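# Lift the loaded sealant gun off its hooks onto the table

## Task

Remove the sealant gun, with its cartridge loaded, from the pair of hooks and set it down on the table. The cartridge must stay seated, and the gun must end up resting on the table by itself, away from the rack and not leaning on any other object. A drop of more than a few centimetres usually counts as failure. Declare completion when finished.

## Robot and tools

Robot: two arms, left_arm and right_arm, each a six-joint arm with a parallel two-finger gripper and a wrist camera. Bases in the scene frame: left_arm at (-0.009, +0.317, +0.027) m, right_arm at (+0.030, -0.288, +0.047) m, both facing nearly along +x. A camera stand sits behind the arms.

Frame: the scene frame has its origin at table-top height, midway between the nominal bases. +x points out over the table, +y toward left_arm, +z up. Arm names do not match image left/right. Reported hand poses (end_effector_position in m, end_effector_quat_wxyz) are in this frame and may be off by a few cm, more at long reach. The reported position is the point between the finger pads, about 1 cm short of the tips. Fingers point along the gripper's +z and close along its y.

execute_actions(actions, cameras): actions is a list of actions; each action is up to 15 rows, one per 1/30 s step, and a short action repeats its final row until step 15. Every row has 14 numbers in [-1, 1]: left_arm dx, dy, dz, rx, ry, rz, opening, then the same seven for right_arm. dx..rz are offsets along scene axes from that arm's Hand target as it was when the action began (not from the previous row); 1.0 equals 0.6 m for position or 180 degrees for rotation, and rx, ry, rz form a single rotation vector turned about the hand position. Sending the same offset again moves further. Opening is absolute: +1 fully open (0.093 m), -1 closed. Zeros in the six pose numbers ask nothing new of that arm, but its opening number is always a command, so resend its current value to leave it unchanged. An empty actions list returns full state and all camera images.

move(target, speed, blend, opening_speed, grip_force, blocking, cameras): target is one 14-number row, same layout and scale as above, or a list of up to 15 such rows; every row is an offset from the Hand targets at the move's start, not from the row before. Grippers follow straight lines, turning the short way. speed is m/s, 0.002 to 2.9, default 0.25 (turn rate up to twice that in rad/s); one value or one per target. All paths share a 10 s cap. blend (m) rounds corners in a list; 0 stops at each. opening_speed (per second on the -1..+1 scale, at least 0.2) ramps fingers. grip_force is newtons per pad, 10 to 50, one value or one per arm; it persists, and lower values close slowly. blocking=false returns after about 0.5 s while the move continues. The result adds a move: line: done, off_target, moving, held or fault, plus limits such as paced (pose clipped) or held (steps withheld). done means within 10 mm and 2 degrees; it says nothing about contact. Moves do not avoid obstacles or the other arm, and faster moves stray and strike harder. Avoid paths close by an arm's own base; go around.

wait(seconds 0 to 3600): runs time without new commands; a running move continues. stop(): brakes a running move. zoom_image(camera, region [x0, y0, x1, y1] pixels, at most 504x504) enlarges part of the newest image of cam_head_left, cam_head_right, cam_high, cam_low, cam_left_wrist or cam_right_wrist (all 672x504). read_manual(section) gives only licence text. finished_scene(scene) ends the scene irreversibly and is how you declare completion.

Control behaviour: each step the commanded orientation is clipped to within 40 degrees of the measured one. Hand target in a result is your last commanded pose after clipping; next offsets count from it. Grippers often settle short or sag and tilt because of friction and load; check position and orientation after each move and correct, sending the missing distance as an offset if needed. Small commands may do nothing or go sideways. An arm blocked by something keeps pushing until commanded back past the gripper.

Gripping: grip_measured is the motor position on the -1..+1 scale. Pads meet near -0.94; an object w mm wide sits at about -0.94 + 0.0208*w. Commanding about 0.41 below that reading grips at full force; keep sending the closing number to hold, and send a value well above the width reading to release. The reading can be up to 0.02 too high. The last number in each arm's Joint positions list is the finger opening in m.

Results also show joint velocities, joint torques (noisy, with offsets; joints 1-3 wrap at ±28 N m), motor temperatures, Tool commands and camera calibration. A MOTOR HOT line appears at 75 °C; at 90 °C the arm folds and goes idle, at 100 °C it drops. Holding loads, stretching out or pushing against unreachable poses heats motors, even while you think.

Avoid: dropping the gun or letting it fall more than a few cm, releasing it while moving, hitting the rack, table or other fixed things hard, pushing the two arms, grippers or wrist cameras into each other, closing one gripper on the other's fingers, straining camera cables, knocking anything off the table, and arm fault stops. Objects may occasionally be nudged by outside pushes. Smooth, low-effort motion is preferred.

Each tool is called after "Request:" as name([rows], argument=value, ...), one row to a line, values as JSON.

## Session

Request:
execute_actions(actions=[])

Request:
zoom_image(camera="cam_head_left", region=[250, 60, 550, 220])

Request:
zoom_image(camera="cam_head_right", region=[250, 60, 550, 220])

Request:
zoom_image(camera="cam_low", region=[250, 150, 450, 350])

Scene clock: 0.00 s.
left_arm: end_effector_position=(+0.3747, +0.3401, +0.1162) grip_measured=+1.000 end_effector_quat_wxyz=(+0.590, -0.045, +0.806, +0.022) | right_arm: end_effector_position=(+0.4124, -0.3172, +0.1174) grip_measured=+1.000 end_effector_quat_wxyz=(+0.552, +0.087, +0.829, -0.004)
Joint positions: left_arm=[-0.004 1.58 0.317 0.956 -0.054 -0.036 0.093] | right_arm=[-0.068 1.587 0.347 0.838 0.058 0.122 0.093]
Joint velocities: within noise
Joint torques (N m): no reading
Motor temperatures (°C): left_arm=[31 41 46 46 31 34 35] | right_arm=[29 42 37 47 32 33 32]
Heat: left arm: 46 °C; right arm: 47 °C.
Hand target: left_arm +0.3778, +0.3402, +0.1228; +0.599, -0.045, +0.800, +0.022 | right_arm +0.4159, -0.3173, +0.1246; +0.562, +0.087, +0.823, -0.003
Tool commands: left_gripper/opening=+1.0 right_gripper/opening=+1.0
camera_calibration:
cam_left_wrist: T_world_to_cam=[[0.09465, -0.99544, 0.01192, 0.30345], [-0.70665, -0.07562, -0.70351, 0.40632], [0.7012, 0.05817, -0.71059, -0.1139]] pos_world=[0.33827, 0.33941, 0.20129]
cam_right_wrist: T_world_to_cam=[[-0.14164, -0.98818, -0.0586, -0.25144], [-0.72896, 0.14417, -0.66921, 0.46342], [0.66975, -0.05207, -0.74076, -0.12171]] pos_world=[0.38372, -0.32162, 0.20523]

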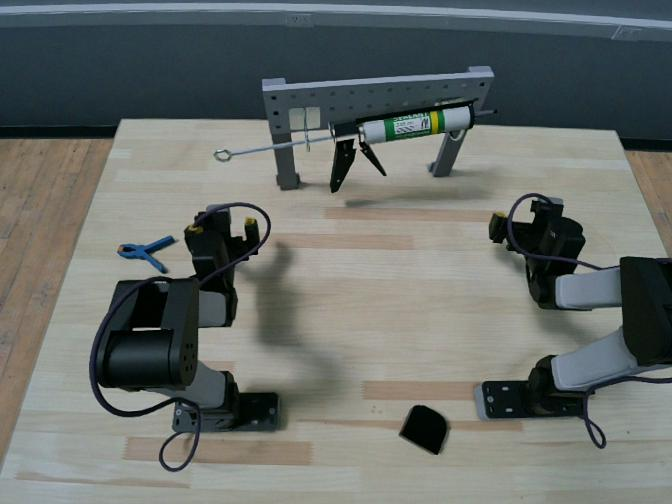

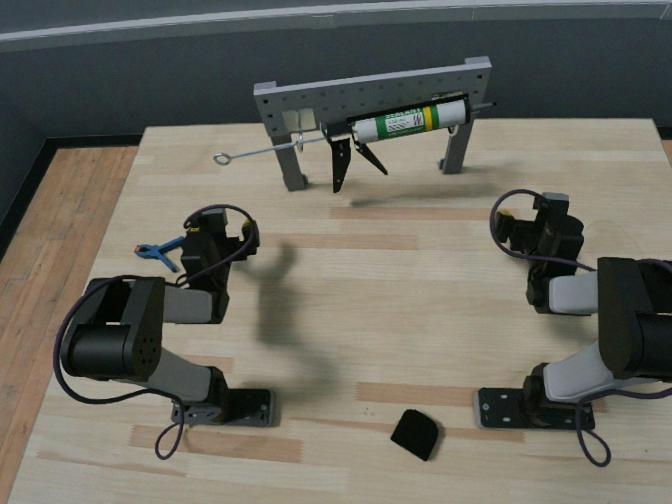

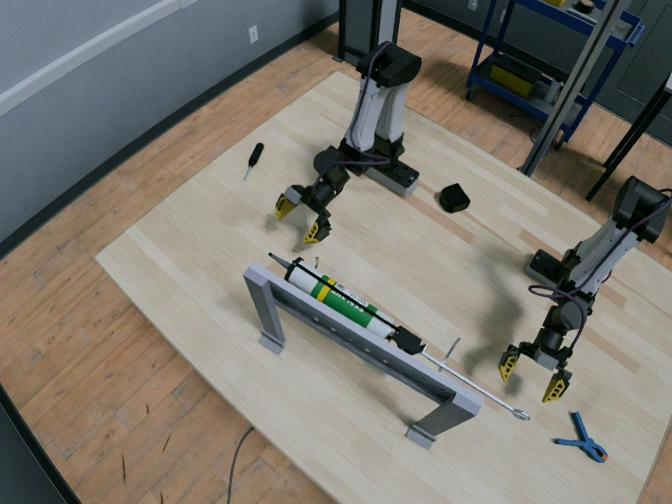

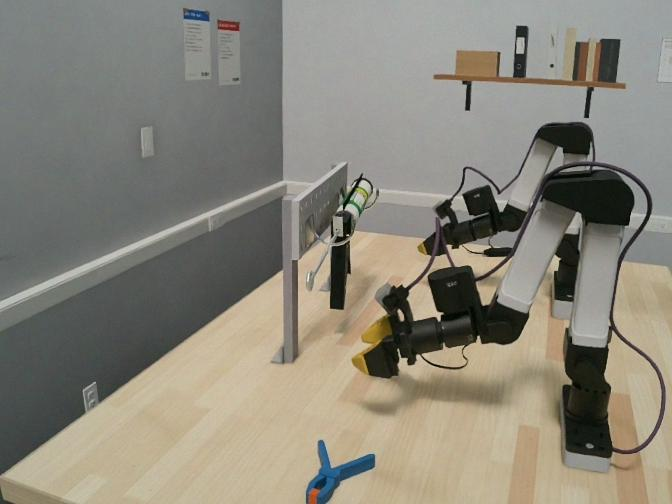

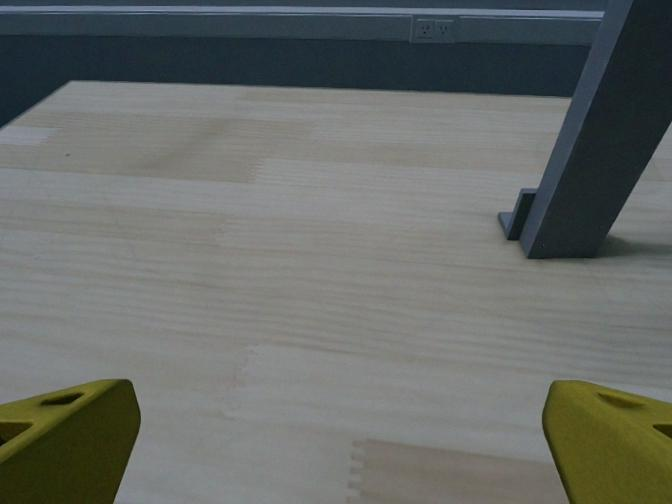

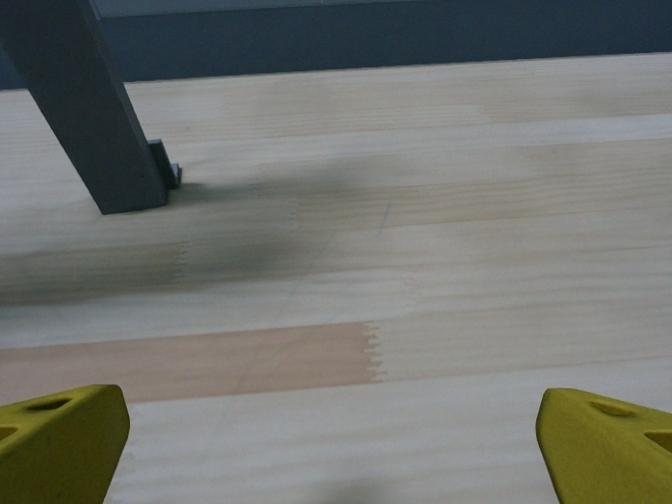

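Scaled by 1.680 from the camera's image (finer frame: 960x720).

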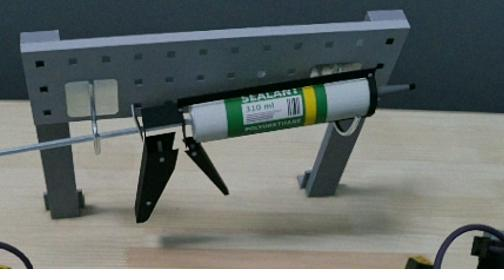

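Scaled by 1.680 from the camera's image (finer frame: 960x720).

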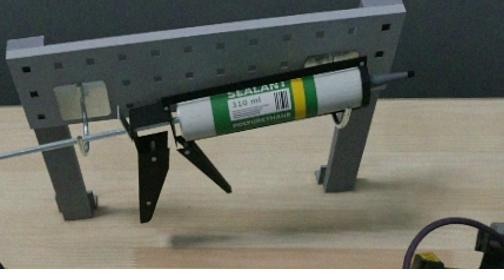

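Scaled by 2.520 from the camera's image (finer frame: 960x720).

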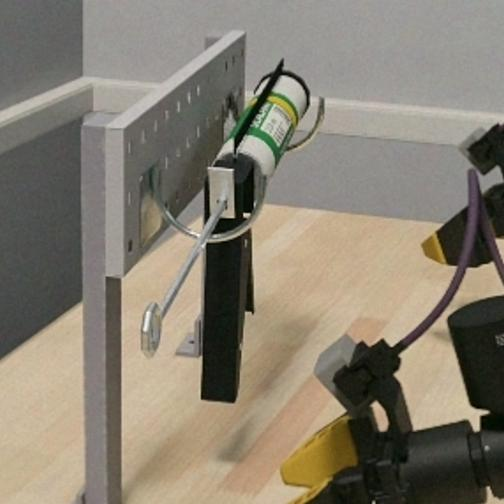

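Request:
move(target=[0.0287, -0.412, 0.082, 0.0366, -0.0886, -0.0594, 0.1, 0.0485, 0.2622, 0.2557, 0.4272, -0.0906, -0.0185, 1.0], speed=0.25, cameras=["cam_low", "cam_head_left", "cam_left_wrist", "cam_right_wrist"])

Request:
zoom_image(camera="cam_left_wrist", region=[168, 0, 672, 380])

Request:
zoom_image(camera="cam_right_wrist", region=[100, 0, 604, 380])

Scene clock: 37.40 s.
left_arm: end_effector_position=(+0.3908, +0.0974, +0.1640) grip_measured=+0.102 end_effector_quat_wxyz=(+0.694, +0.067, +0.717, +0.010) | right_arm: end_effector_position=(+0.4402, -0.1628, +0.2662) grip_measured=+1.000 end_effector_quat_wxyz=(+0.481, +0.439, +0.577, +0.493)
Joint positions: left_arm=[-0.766 1.906 0.635 1.225 -0.645 0.079 0.05] | right_arm=[0.375 1.427 0.585 0.789 0.248 1.461 0.093]
Joint torques (N m): left_arm=[-0.23 -6.99 6.28 1.8 -0.11 0.07] | right_arm=[0.7 -5.01 8.35 2.21 0.15 -0.08]
Motor temperatures (°C): left_arm=[31 42 48 50 31 34 34] | right_arm=[29 44 38 52 32 33 31]
Heat: left arm: 50 °C; right arm: 52 °C.
Hand target: left_arm +0.3949, +0.0929, +0.1721; +0.705, +0.061, +0.707, +0.006 | right_arm +0.4451, -0.1601, +0.2780; +0.489, +0.438, +0.562, +0.503
Off the commanded pose: left_arm 0.010 m, 2 deg | right_arm 0.013 m, 2 deg.
move: off_target (right_arm)
cam_left_wrist: T_world_to_cam=[[-0.0859, -0.98977, -0.11393, 0.15043], [-0.48739, 0.14148, -0.86165, 0.35208], [0.86895, -0.01849, -0.49456, -0.17065]] pos_world=[0.33281, 0.09592, 0.23611]
cam_right_wrist: T_world_to_cam=[[-0.03232, -0.16031, -0.98654, 0.2475], [-0.55297, 0.8251, -0.11595, 0.44711], [0.83257, 0.54178, -0.11532, -0.16359]] pos_world=[0.39144, -0.2406, 0.27715]
Images, in order (width x height): cam_head_left 672x504, cam_low 672x504, cam_left_wrist 672x504, cam_right_wrist 672x504.

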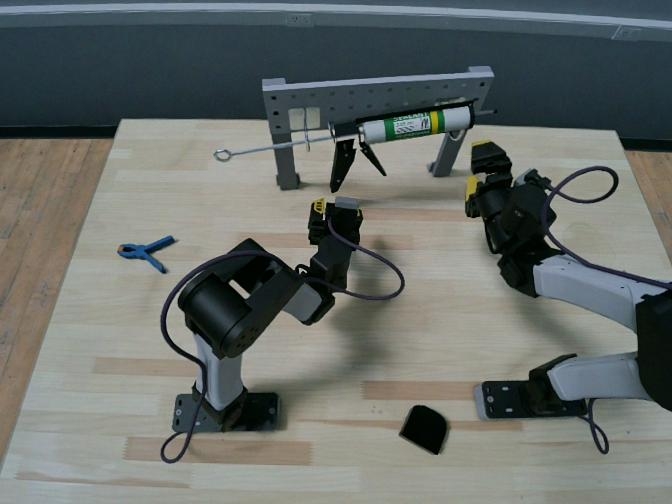

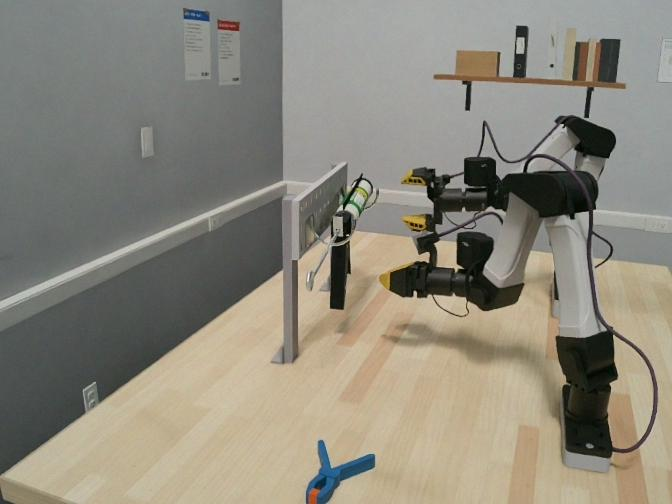

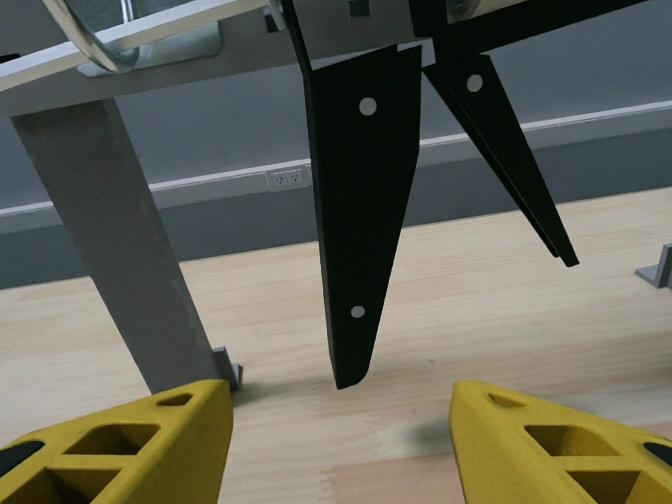

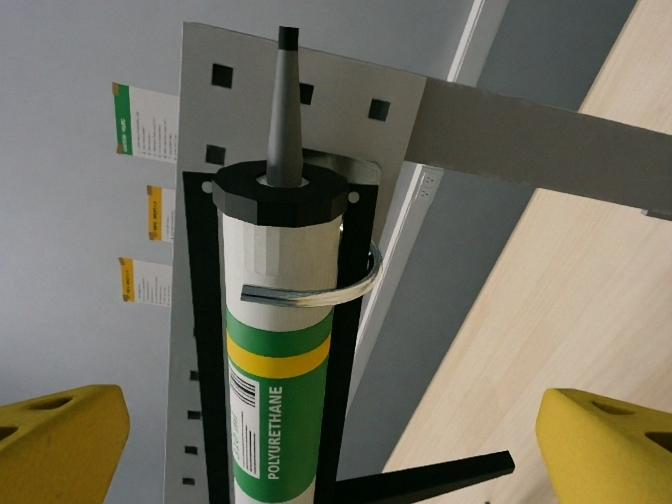

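Scaled by 1.000.

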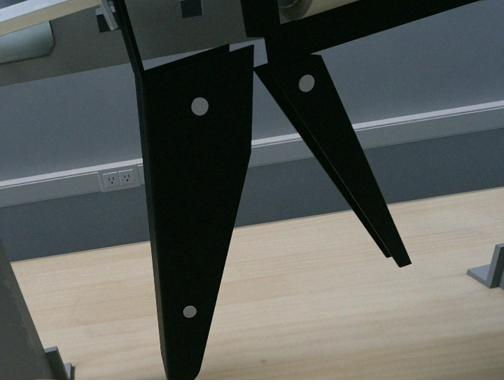

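Scaled by 1.000.

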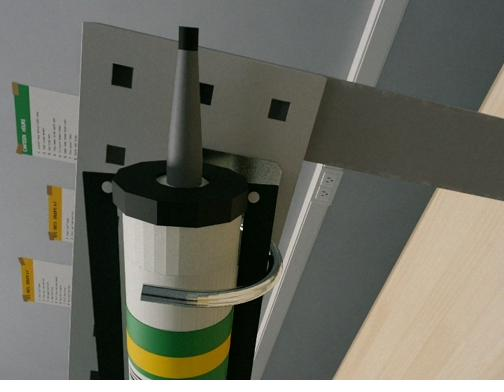

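Request:
move([
  [0.05, -0.0124, -0.002, 0, 0, 0, 0.1, 0, 0.0717, 0.0033, -0.495, -0.0685, 0.0077, 1.0],
  [0.0993, -0.0248, -0.0035, 0, 0, 0, 0.1, 0.025, 0.13, 0.01, -0.98, -0.1975, 0.022, 1.0],
], speed=0.35, blend=[0.03, 0], cameras=["cam_low", "cam_head_left", "cam_left_wrist", "cam_right_wrist"])

Scene clock: 90.90 s.
left_arm: end_effector_position=(+0.4484, +0.0812, +0.1666) grip_measured=+0.102 end_effector_quat_wxyz=(+0.700, +0.060, +0.711, +0.007) | right_arm: end_effector_position=(+0.4573, -0.0907, +0.2785) grip_measured=+1.000 end_effector_quat_wxyz=(-0.521, +0.590, -0.415, +0.456)
Joint positions: left_arm=[-0.697 2.053 0.876 1.155 -0.583 0.083 0.05] | right_arm=[0.521 1.574 0.767 0.764 0.301 -1.664 0.093]
Joint torques (N m): left_arm=[0.47 -8.58 6.95 1.6 0.07 0.07] | right_arm=[0.75 -6.46 8.46 2.06 -0.15 0.01]
Motor temperatures (°C): left_arm=[31 44 49 52 31 34 34] | right_arm=[29 44 45 55 32 32 31]
Heat: left arm: 52 °C; right arm: 55 °C.
Hand target: left_arm +0.4545, +0.0780, +0.1700; +0.705, +0.061, +0.707, +0.005 | right_arm +0.4601, -0.0821, +0.2840; -0.529, +0.591, -0.406, +0.454
Off the commanded pose: left_arm 0.008 m, 1 deg | right_arm 0.011 m, 1 deg.
move: off_target (right_arm)
cam_left_wrist: T_world_to_cam=[[-0.07723, -0.99185, -0.10135, 0.13382], [-0.47299, 0.12593, -0.87202, 0.38131], [0.87767, -0.01941, -0.47886, -0.22607]] pos_world=[0.3891, 0.08032, 0.23782]
cam_right_wrist: T_world_to_cam=[[0.00261, 0.14176, 0.9899, -0.2674], [-0.1918, -0.97145, 0.13962, -0.00079], [0.98143, -0.19023, 0.02465, -0.38896]] pos_world=[0.38228, -0.03685, 0.2744]
Images, in order (width x height): cam_head_left 672x504, cam_low 672x504, cam_left_wrist 672x504, cam_right_wrist 672x504.

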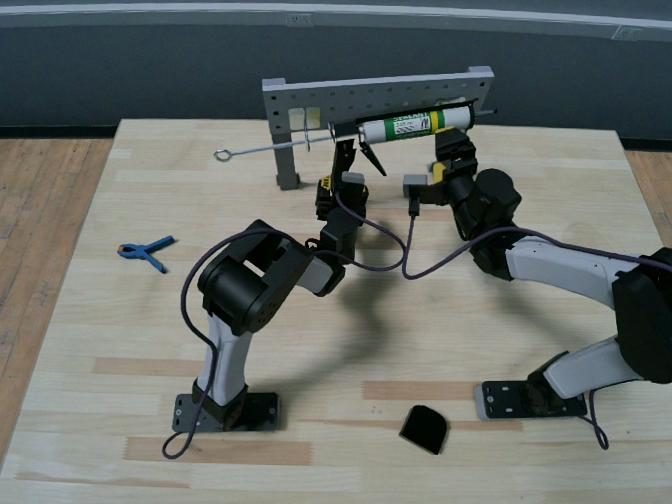

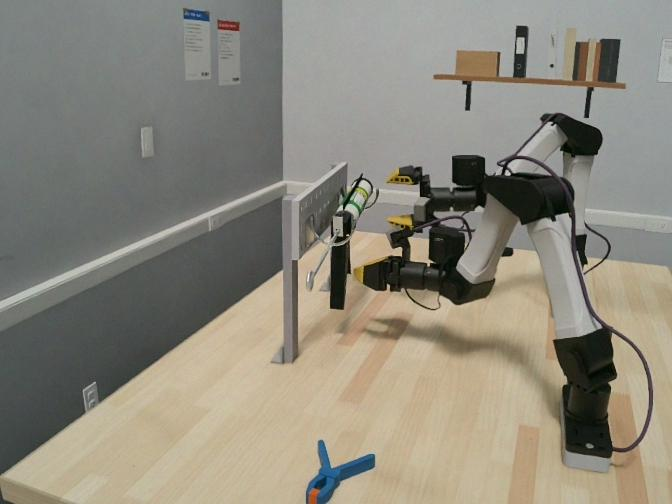

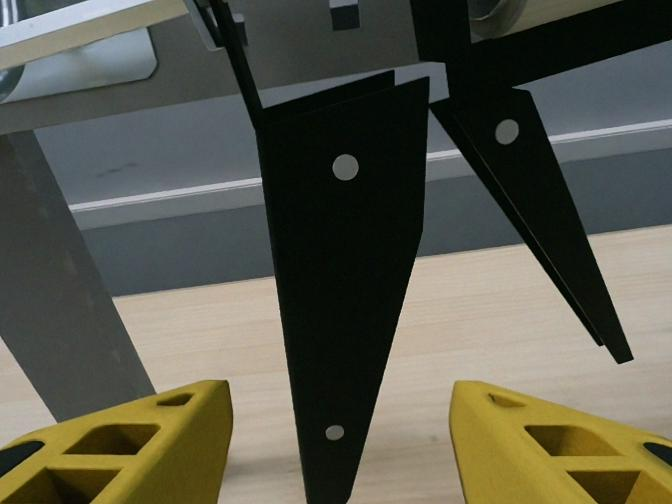

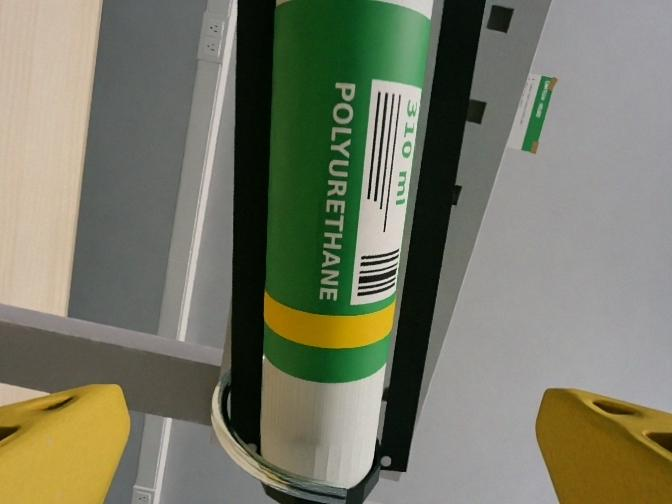

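Request:
move(target=[0.0742, -0.0005, -0.0217, 0, 0, 0, 0.08, 0.0882, 0.0085, 0.0083, 0.0026, -0.0108, 0, 1.0], speed=0.1, cameras=["cam_low", "cam_left_wrist", "cam_right_wrist"])

Scene clock: 144.13 s.
left_arm: end_effector_position=(+0.4935, +0.0819, +0.1547) grip_measured=+0.081 end_effector_quat_wxyz=(+0.701, +0.058, +0.711, +0.008) | right_arm: end_effector_position=(+0.5072, -0.0800, +0.2815) grip_measured=+1.000 end_effector_quat_wxyz=(-0.528, +0.588, -0.406, +0.459)
Joint positions: left_arm=[-0.629 2.184 1.042 1.122 -0.519 0.083 0.049] | right_arm=[0.469 1.752 0.955 0.777 0.236 -1.677 0.093]
Joint torques (N m): left_arm=[0.25 -9.68 7.15 1.61 0.07 0.06] | right_arm=[-0.23 -8.39 8.57 2.23 -0.13 -0.04]
Motor temperatures (°C): left_arm=[31 45 49 52 31 34 34] | right_arm=[29 44 44 57 32 32 31]
Heat: left arm: 52 °C; right arm: 57 °C.
Hand target: left_arm +0.4990, +0.0778, +0.1568; +0.704, +0.061, +0.707, +0.006 | right_arm +0.5130, -0.0770, +0.2891; -0.539, +0.581, -0.399, +0.462
Off the commanded pose: left_arm 0.007 m, 1 deg | right_arm 0.010 m, 2 deg.
move: done
cam_left_wrist: T_world_to_cam=[[-0.07327, -0.99239, -0.09901, 0.13447], [-0.47201, 0.12196, -0.87311, 0.3922], [0.87854, -0.01724, -0.47735, -0.27219]] pos_world=[0.4341, 0.08093, 0.22582]
cam_right_wrist: T_world_to_cam=[[-0.02095, 0.14206, 0.98964, -0.25997], [-0.18185, -0.97388, 0.13595, 0.01448], [0.9831, -0.17712, 0.04624, -0.44186]] pos_world=[0.43158, -0.02723, 0.27573]

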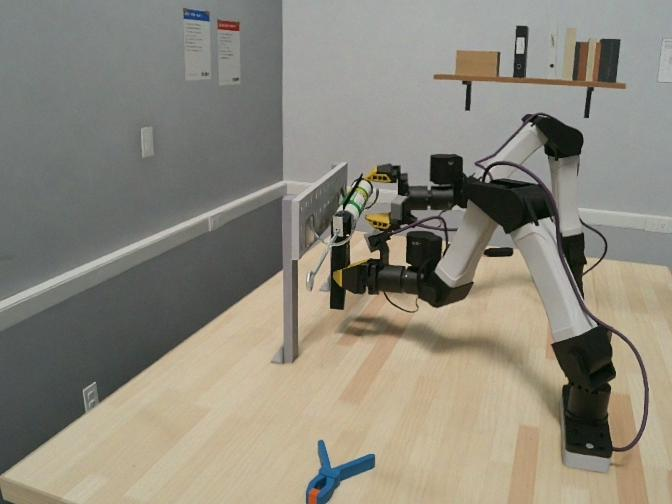

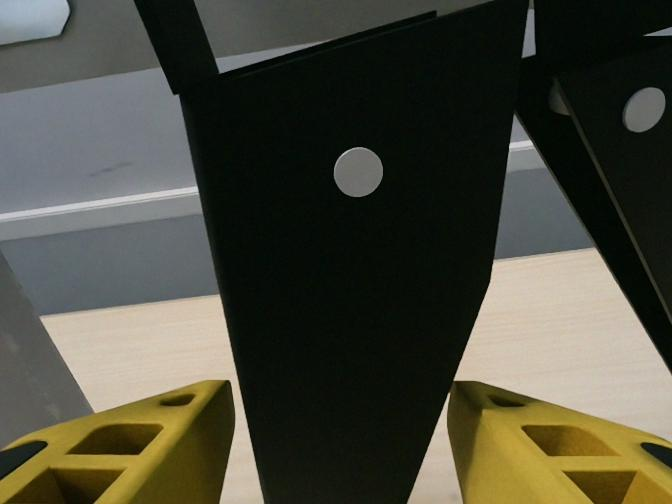

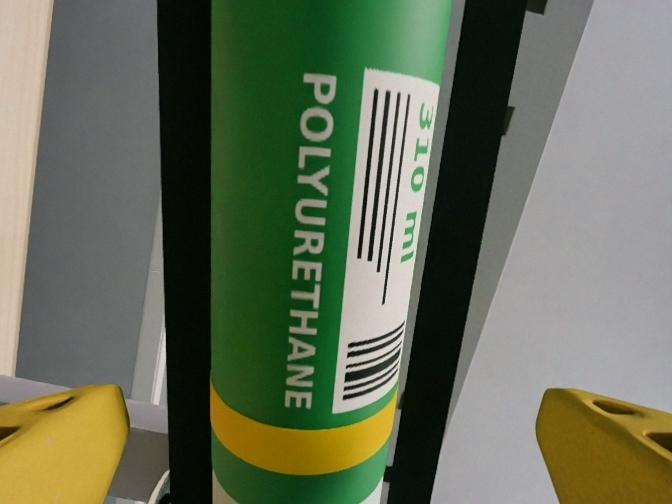

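Request:
move([
  [0, 0, 0, 0, 0, 0, 0.08, 0.015, 0, -0.0108, 0, 0, 0, 1.0],
  [0, 0, 0, 0, 0, 0, 0.08, 0.0567, 0, -0.0108, 0, 0, 0, 1.0],
], speed=0.08, blend=[0.003, 0], cameras=["cam_low", "cam_right_wrist", "cam_head_right"])

Request:
zoom_image(camera="cam_low", region=[280, 140, 440, 320])

Scene clock: 165.57 s.
left_arm: end_effector_position=(+0.4934, +0.0818, +0.1543) grip_measured=+0.081 end_effector_quat_wxyz=(+0.701, +0.058, +0.711, +0.008) | right_arm: end_effector_position=(+0.5415, -0.0802, +0.2788) grip_measured=+1.000 end_effector_quat_wxyz=(-0.532, +0.584, -0.404, +0.462)
Joint positions: left_arm=[-0.629 2.184 1.042 1.12 -0.518 0.083 0.049] | right_arm=[0.427 1.868 1.077 0.784 0.195 -1.679 0.093]
Joint torques (N m): left_arm=[0.24 -9.66 7.16 1.61 0.06 0.07] | right_arm=[-0.06 -9.5 8.44 2.1 -0.15 0.01]
Motor temperatures (°C): left_arm=[31 45 50 50 31 34 34] | right_arm=[29 46 46 60 32 32 31]
Heat: left arm: 50 °C; right arm: 60 °C.
Hand target: left_arm +0.4990, +0.0778, +0.1568; +0.704, +0.061, +0.707, +0.006 | right_arm +0.5470, -0.0770, +0.2826; -0.539, +0.581, -0.399, +0.462
Off the commanded pose: left_arm 0.007 m, 1 deg | right_arm 0.007 m, 1 deg.
move: done
cam_right_wrist: T_world_to_cam=[[-0.03285, 0.13749, 0.98996, -0.25047], [-0.18413, -0.97437, 0.12921, 0.02409], [0.98235, -0.17803, 0.05732, -0.47822]] pos_world=[0.46599, -0.02723, 0.27225]
Images, in order (width x height): cam_head_right 672x504, cam_low 672x504, cam_right_wrist 672x504.

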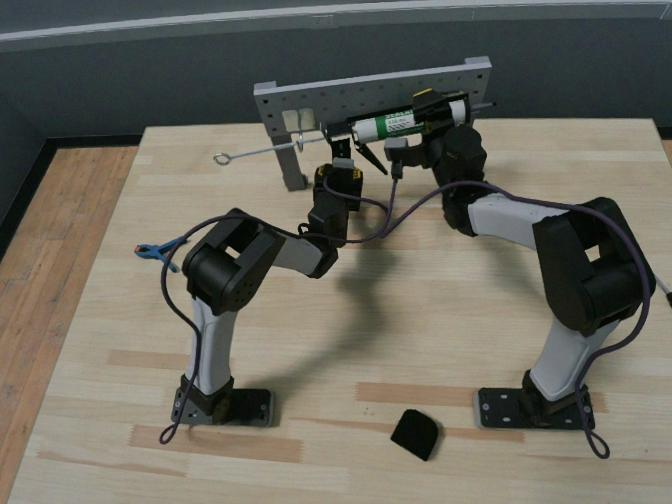

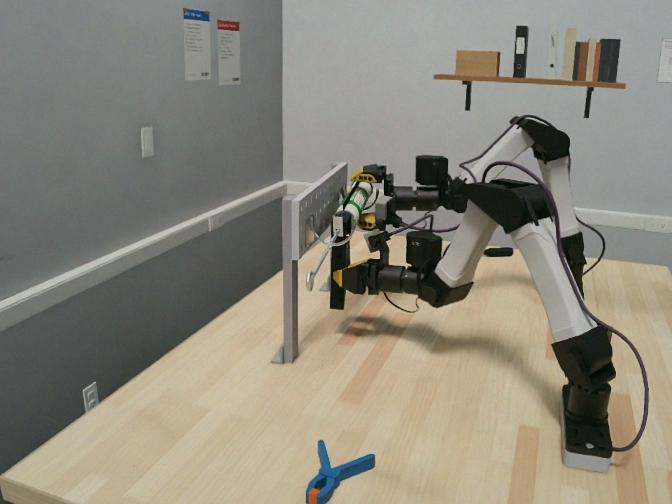

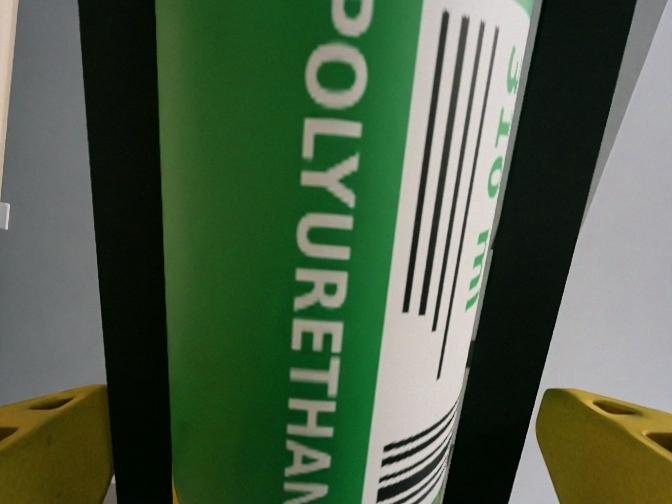

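Scaled by 2.800 from the camera's image (finer frame: 960x720).

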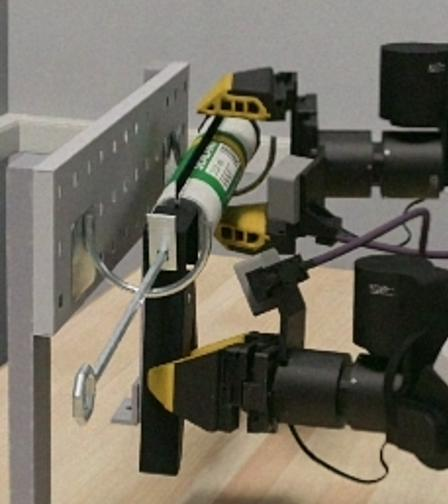

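Request:
move([
  [0, 0, 0, 0, 0, 0, 0.08, 0, 0, -0.0055, 0, 0, 0, 1.0],
  [0, 0, 0, 0, 0, 0, -0.9, 0, 0, -0.0055, 0, 0, 0, 0.1],
], speed=0.08, opening_speed=0.7, cameras=["cam_left_wrist", "cam_right_wrist"])

Scene clock: 172.47 s.
left_arm: end_effector_position=(+0.4947, +0.0842, +0.1544) grip_measured=-0.545 end_effector_quat_wxyz=(+0.699, +0.056, +0.712, +0.016) | right_arm: end_effector_position=(+0.5422, -0.0792, +0.2755) grip_measured=+0.652 end_effector_quat_wxyz=(-0.532, +0.585, -0.403, +0.460)
Joint positions: left_arm=[-0.627 2.184 1.047 1.112 -0.532 0.089 0.019] | right_arm=[0.427 1.876 1.077 0.789 0.192 -1.679 0.076]
Joint torques (N m): left_arm=[0.12 -9.76 6.76 1.68 0.24 0] | right_arm=[-0.18 -9.58 8.09 2.11 -0.06 0.02]
Motor temperatures (°C): left_arm=[31 45 50 50 31 34 34] | right_arm=[29 47 45 59 32 32 31]
Heat: left arm: 50 °C; right arm: 59 °C.
Hand target: left_arm +0.4990, +0.0778, +0.1568; +0.704, +0.061, +0.707, +0.006 | right_arm +0.5470, -0.0770, +0.2792; -0.538, +0.581, -0.399, +0.462
Off the commanded pose: left_arm 0.008 m, 2 deg | right_arm 0.006 m, 1 deg.
move: done
cam_left_wrist: T_world_to_cam=[[-0.05908, -0.9924, -0.10797, 0.13122], [-0.47715, 0.12308, -0.87016, 0.3942], [0.87683, 0.00011, -0.48079, -0.27343]] pos_world=[0.43559, 0.08173, 0.22572]
cam_right_wrist: T_world_to_cam=[[-0.02991, 0.13899, 0.98984, -0.24877], [-0.18036, -0.97478, 0.13142, 0.02291], [0.98315, -0.1746, 0.05423, -0.47785]] pos_world=[0.46648, -0.02652, 0.26915]

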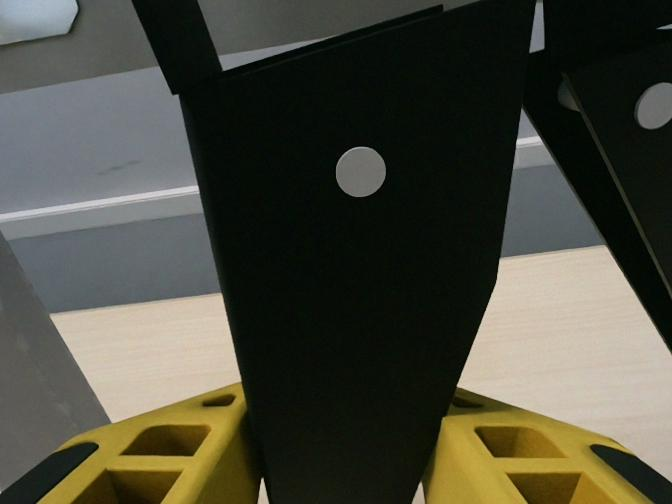

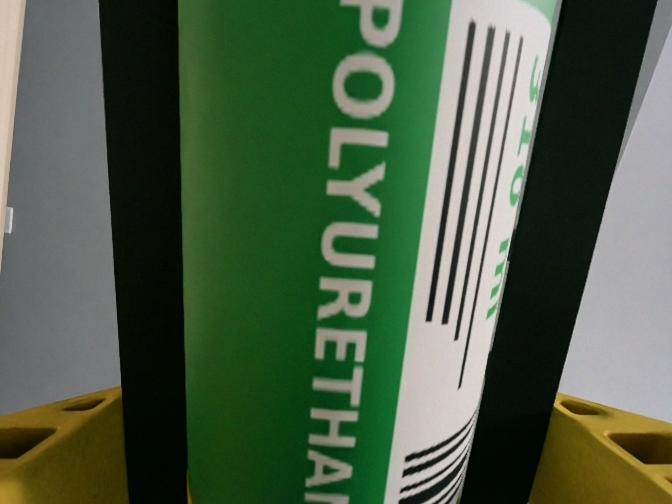

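Request:
move(target=[0, 0, 0.275, -0.0188, -0.0403, 0, -0.9, -0.0083, 0, 0.2833, 0.0168, -0.0412, 0, 0.1], speed=0.1, cameras=["cam_low", "cam_head_left", "cam_left_wrist", "cam_right_wrist"])

Scene clock: 210.13 s.
left_arm: end_effector_position=(+0.4967, +0.0853, +0.2447) grip_measured=-0.521 end_effector_quat_wxyz=(+0.689, +0.055, +0.723, +0.015) | right_arm: end_effector_position=(+0.5486, -0.0759, +0.3665) grip_measured=+0.652 end_effector_quat_wxyz=(-0.519, +0.599, -0.411, +0.450)
Joint positions: left_arm=[-0.623 1.937 1.157 0.721 -0.529 0.068 0.02] | right_arm=[0.427 1.767 1.372 0.337 0.19 -1.673 0.076]
Joint torques (N m): left_arm=[-0.27 -16.27 10.58 2.35 0.12 0.46] | right_arm=[0.29 -16.84 11.73 2.97 0 -0.15]
Motor temperatures (°C): left_arm=[31 47 51 52 31 34 35] | right_arm=[29 50 45 60 32 32 33]
Heat: left arm: 52 °C; right arm: 60 °C.
Hand target: left_arm +0.4990, +0.0778, +0.3220; +0.749, +0.040, +0.661, -0.012 | right_arm +0.5420, -0.0770, +0.4492; -0.578, +0.535, -0.376, +0.488
Off the commanded pose: left_arm 0.077 m, 11 deg | right_arm 0.083 m, 12 deg.
move: off_target (left_arm, right_arm)
cam_left_wrist: T_world_to_cam=[[-0.06029, -0.99273, -0.10418, 0.14194], [-0.50314, 0.12037, -0.85578, 0.48313], [0.8621, 0.00082, -0.50674, -0.21813]] pos_world=[0.43969, 0.08294, 0.3177]
cam_right_wrist: T_world_to_cam=[[0.01288, 0.15322, 0.98811, -0.36095], [-0.17286, -0.97297, 0.15312, 0.00334], [0.98486, -0.17277, 0.01396, -0.47452]] pos_world=[0.47257, -0.02343, 0.36277]
Images, in order (width x height): cam_head_left 672x504, cam_low 672x504, cam_left_wrist 672x504, cam_right_wrist 672x504.

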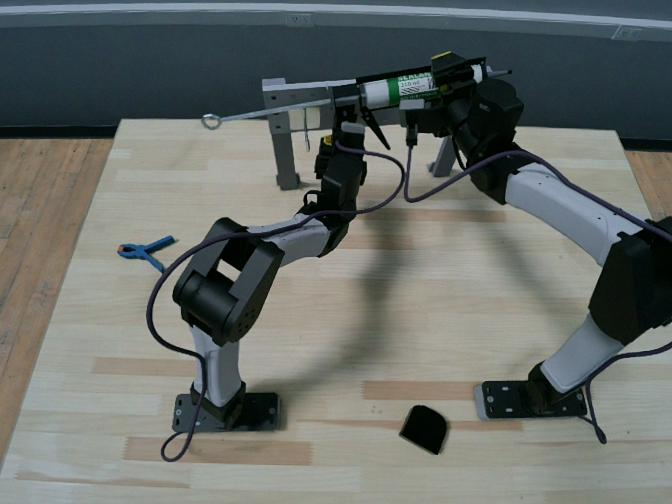

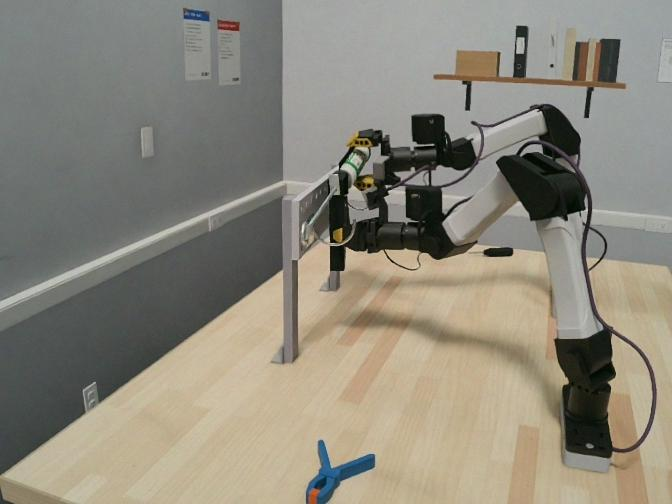

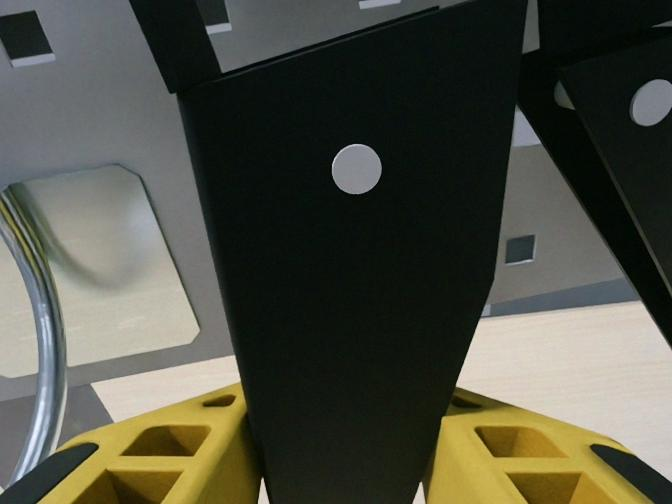

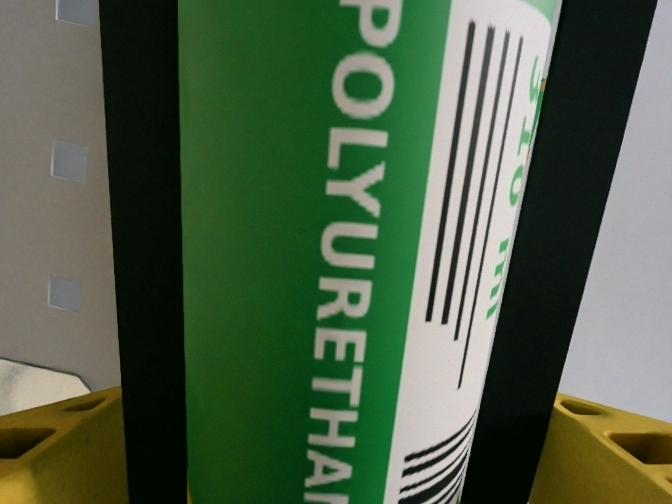

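Request:
move(target=[-0.251, 0.02, -0.0492, 0.0391, 0.0094, 0, -0.9, -0.2433, 0, -0.0762, 0.0306, 0.0048, 0, 0.1], speed=0.12, cameras=["cam_low", "cam_head_left", "cam_left_wrist", "cam_right_wrist"])

Scene clock: 223.30 s.
left_arm: end_effector_position=(+0.3561, +0.0993, +0.2541) grip_measured=-0.521 end_effector_quat_wxyz=(+0.698, +0.085, +0.709, +0.056) | right_arm: end_effector_position=(+0.4046, -0.0753, +0.3612) grip_measured=+0.652 end_effector_quat_wxyz=(+0.557, -0.555, +0.423, -0.451)
Joint positions: left_arm=[-0.86 1.526 0.674 0.824 -0.78 0.181 0.02] | right_arm=[0.668 1.32 0.834 0.516 0.447 -1.613 0.076]
Joint torques (N m): left_arm=[-1.52 -10.69 6.57 2.27 0.28 0.61] | right_arm=[0.94 -9.81 7.88 2.86 -0.02 -0.24]
Motor temperatures (°C): left_arm=[31 50 53 54 31 34 35] | right_arm=[29 55 48 65 32 32 33]
Heat: left arm: 54 °C; right arm: 65 °C.
Hand target: left_arm +0.3483, +0.0897, +0.2924; +0.736, +0.086, +0.671, +0.028 | right_arm +0.3961, -0.0771, +0.4035; +0.600, -0.510, +0.403, -0.465
Off the commanded pose: left_arm 0.040 m, 7 deg | right_arm 0.043 m, 8 deg.
move: off_target (left_arm, right_arm)
cam_left_wrist: T_world_to_cam=[[-0.04467, -0.97758, -0.20579, 0.16705], [-0.47455, 0.20203, -0.85673, 0.40071], [0.87909, 0.05939, -0.47293, -0.1127]] pos_world=[0.29669, 0.08904, 0.32438]
cam_right_wrist: T_world_to_cam=[[-0.04529, 0.05225, 0.99761, -0.34144], [-0.19518, -0.97985, 0.04246, 0.02832], [0.97972, -0.19279, 0.05457, -0.34656]] pos_world=[0.3296, -0.02122, 0.35833]
Images, in order (width x height): cam_head_left 672x504, cam_low 672x504, cam_left_wrist 672x504, cam_right_wrist 672x504.

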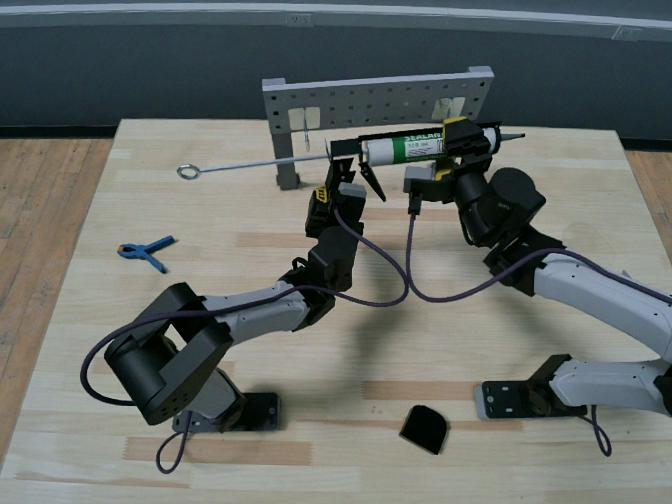

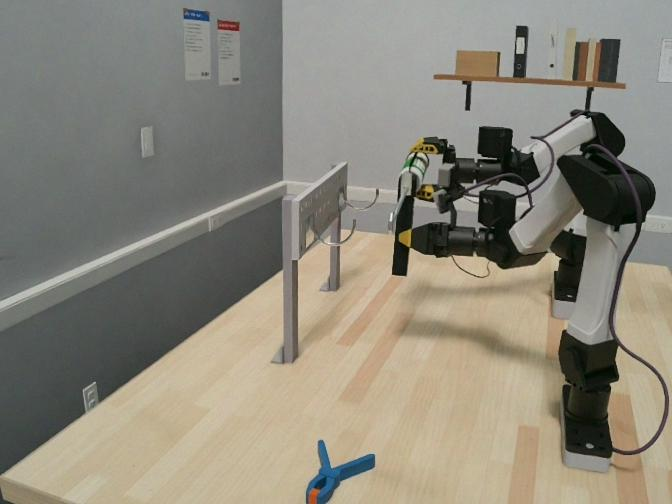

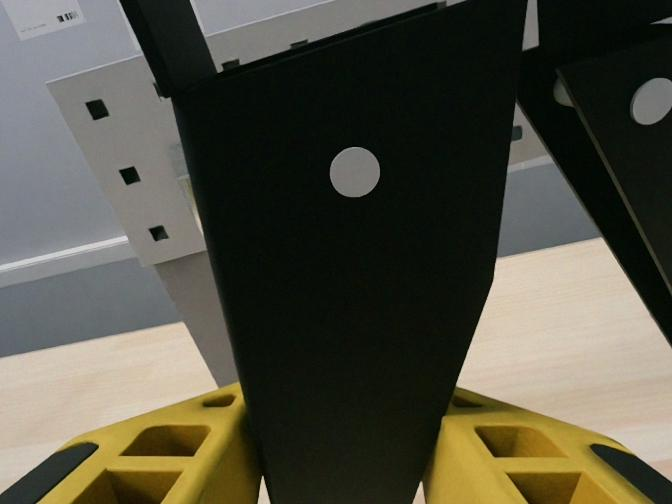

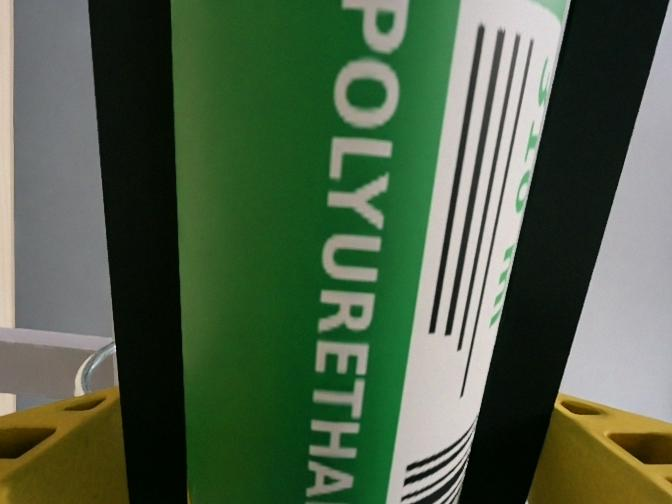

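Request:
move([
  [-0.0798, -0.0103, -0.0488, -0.0217, 0.1692, 0, -0.9, 0.0075, 0, -0.0692, -0.0224, 0.1747, 0, 0.1],
  [-0.1327, -0.018, -0.1257, -0.0433, 0.3379, 0, -0.9, 0.0192, 0, -0.2075, -0.0447, 0.3489, 0, 0.1],
  [-0.1428, -0.0208, -0.1972, -0.0649, 0.507, 0, -0.9, 0.0308, 0, -0.3675, -0.067, 0.5236, 0, 0.1],
], speed=0.18, blend=[0.03, 0.03, 0], cameras=["cam_low", "cam_head_left", "cam_head_right", "cam_left_wrist", "cam_right_wrist"])

Scene clock: 250.13 s.
left_arm: end_effector_position=(+0.2528, +0.0807, +0.1632) grip_measured=-0.521 end_effector_quat_wxyz=(+0.024, +0.025, +0.995, -0.095) | right_arm: end_effector_position=(+0.4034, -0.0866, +0.1670) grip_measured=+0.651 end_effector_quat_wxyz=(-0.024, +0.759, -0.651, -0.015)
Joint positions: left_arm=[-0.716 1.734 1.494 -1.177 0.122 -0.634 0.02] | right_arm=[0.459 2.156 2.031 -1.412 -0.045 -1.246 0.076]
Joint torques (N m): left_arm=[0.53 -7.82 8.94 0.49 -0.11 -0.22] | right_arm=[-0.59 -14.01 9.58 0.58 -0.48 0.4]
Motor temperatures (°C): left_arm=[32 49 53 54 31 35 35] | right_arm=[29 54 48 67 32 32 33]
Heat: left arm: 54 °C; right arm: 67 °C.
Hand target: left_arm +0.2626, +0.0774, +0.1741; +0.040, +0.012, +0.994, -0.103 | right_arm +0.4145, -0.0770, +0.1830; -0.063, +0.741, -0.668, -0.021
Off the commanded pose: left_arm 0.015 m, 2 deg | right_arm 0.022 m, 5 deg.
move: off_target (left_arm, right_arm)
cam_left_wrist: T_world_to_cam=[[-0.06176, -0.97984, 0.18998, 0.06552], [-0.90275, 0.13603, 0.40809, 0.18475], [-0.42571, -0.1463, -0.89295, 0.35118]] pos_world=[0.32033, 0.09045, 0.22574]
cam_right_wrist: T_world_to_cam=[[0.98276, 0.18337, 0.02372, -0.38793], [0.16158, -0.91408, 0.37196, -0.16792], [0.08989, -0.36172, -0.92794, 0.17139]] pos_world=[0.39297, -0.02036, 0.23071]
Images, in order (width x height): cam_head_left 672x504, cam_head_right 672x504, cam_low 672x504, cam_left_wrist 672x504, cam_right_wrist 672x504.

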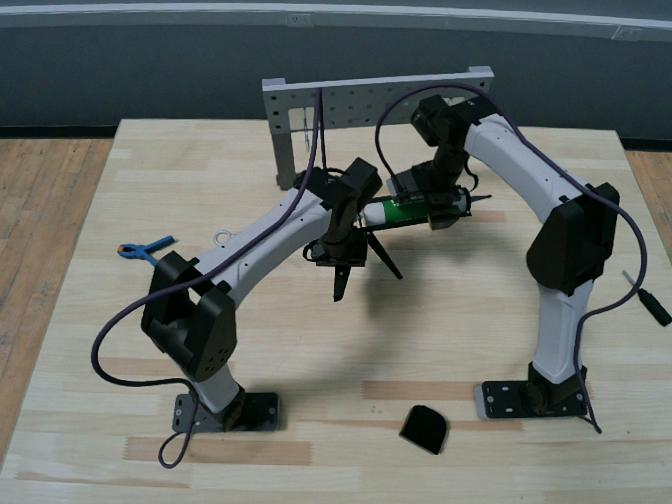

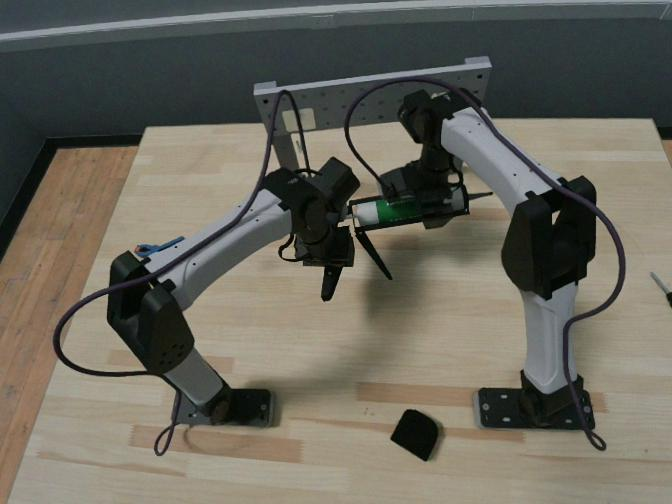

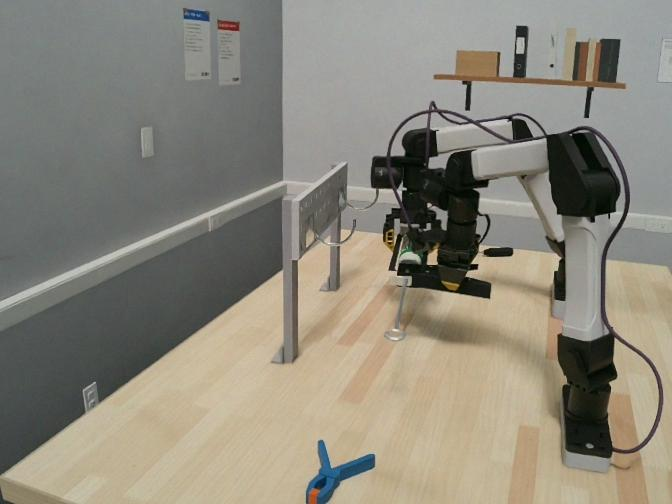

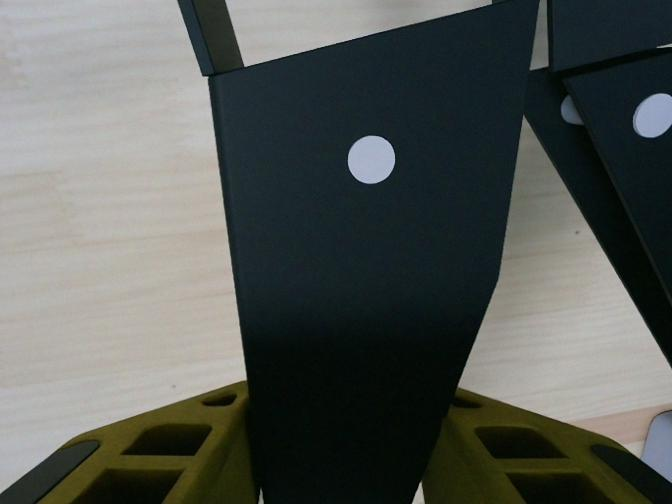

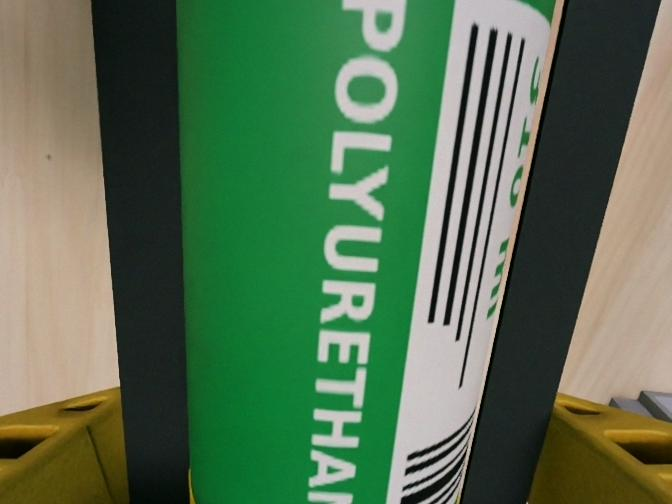

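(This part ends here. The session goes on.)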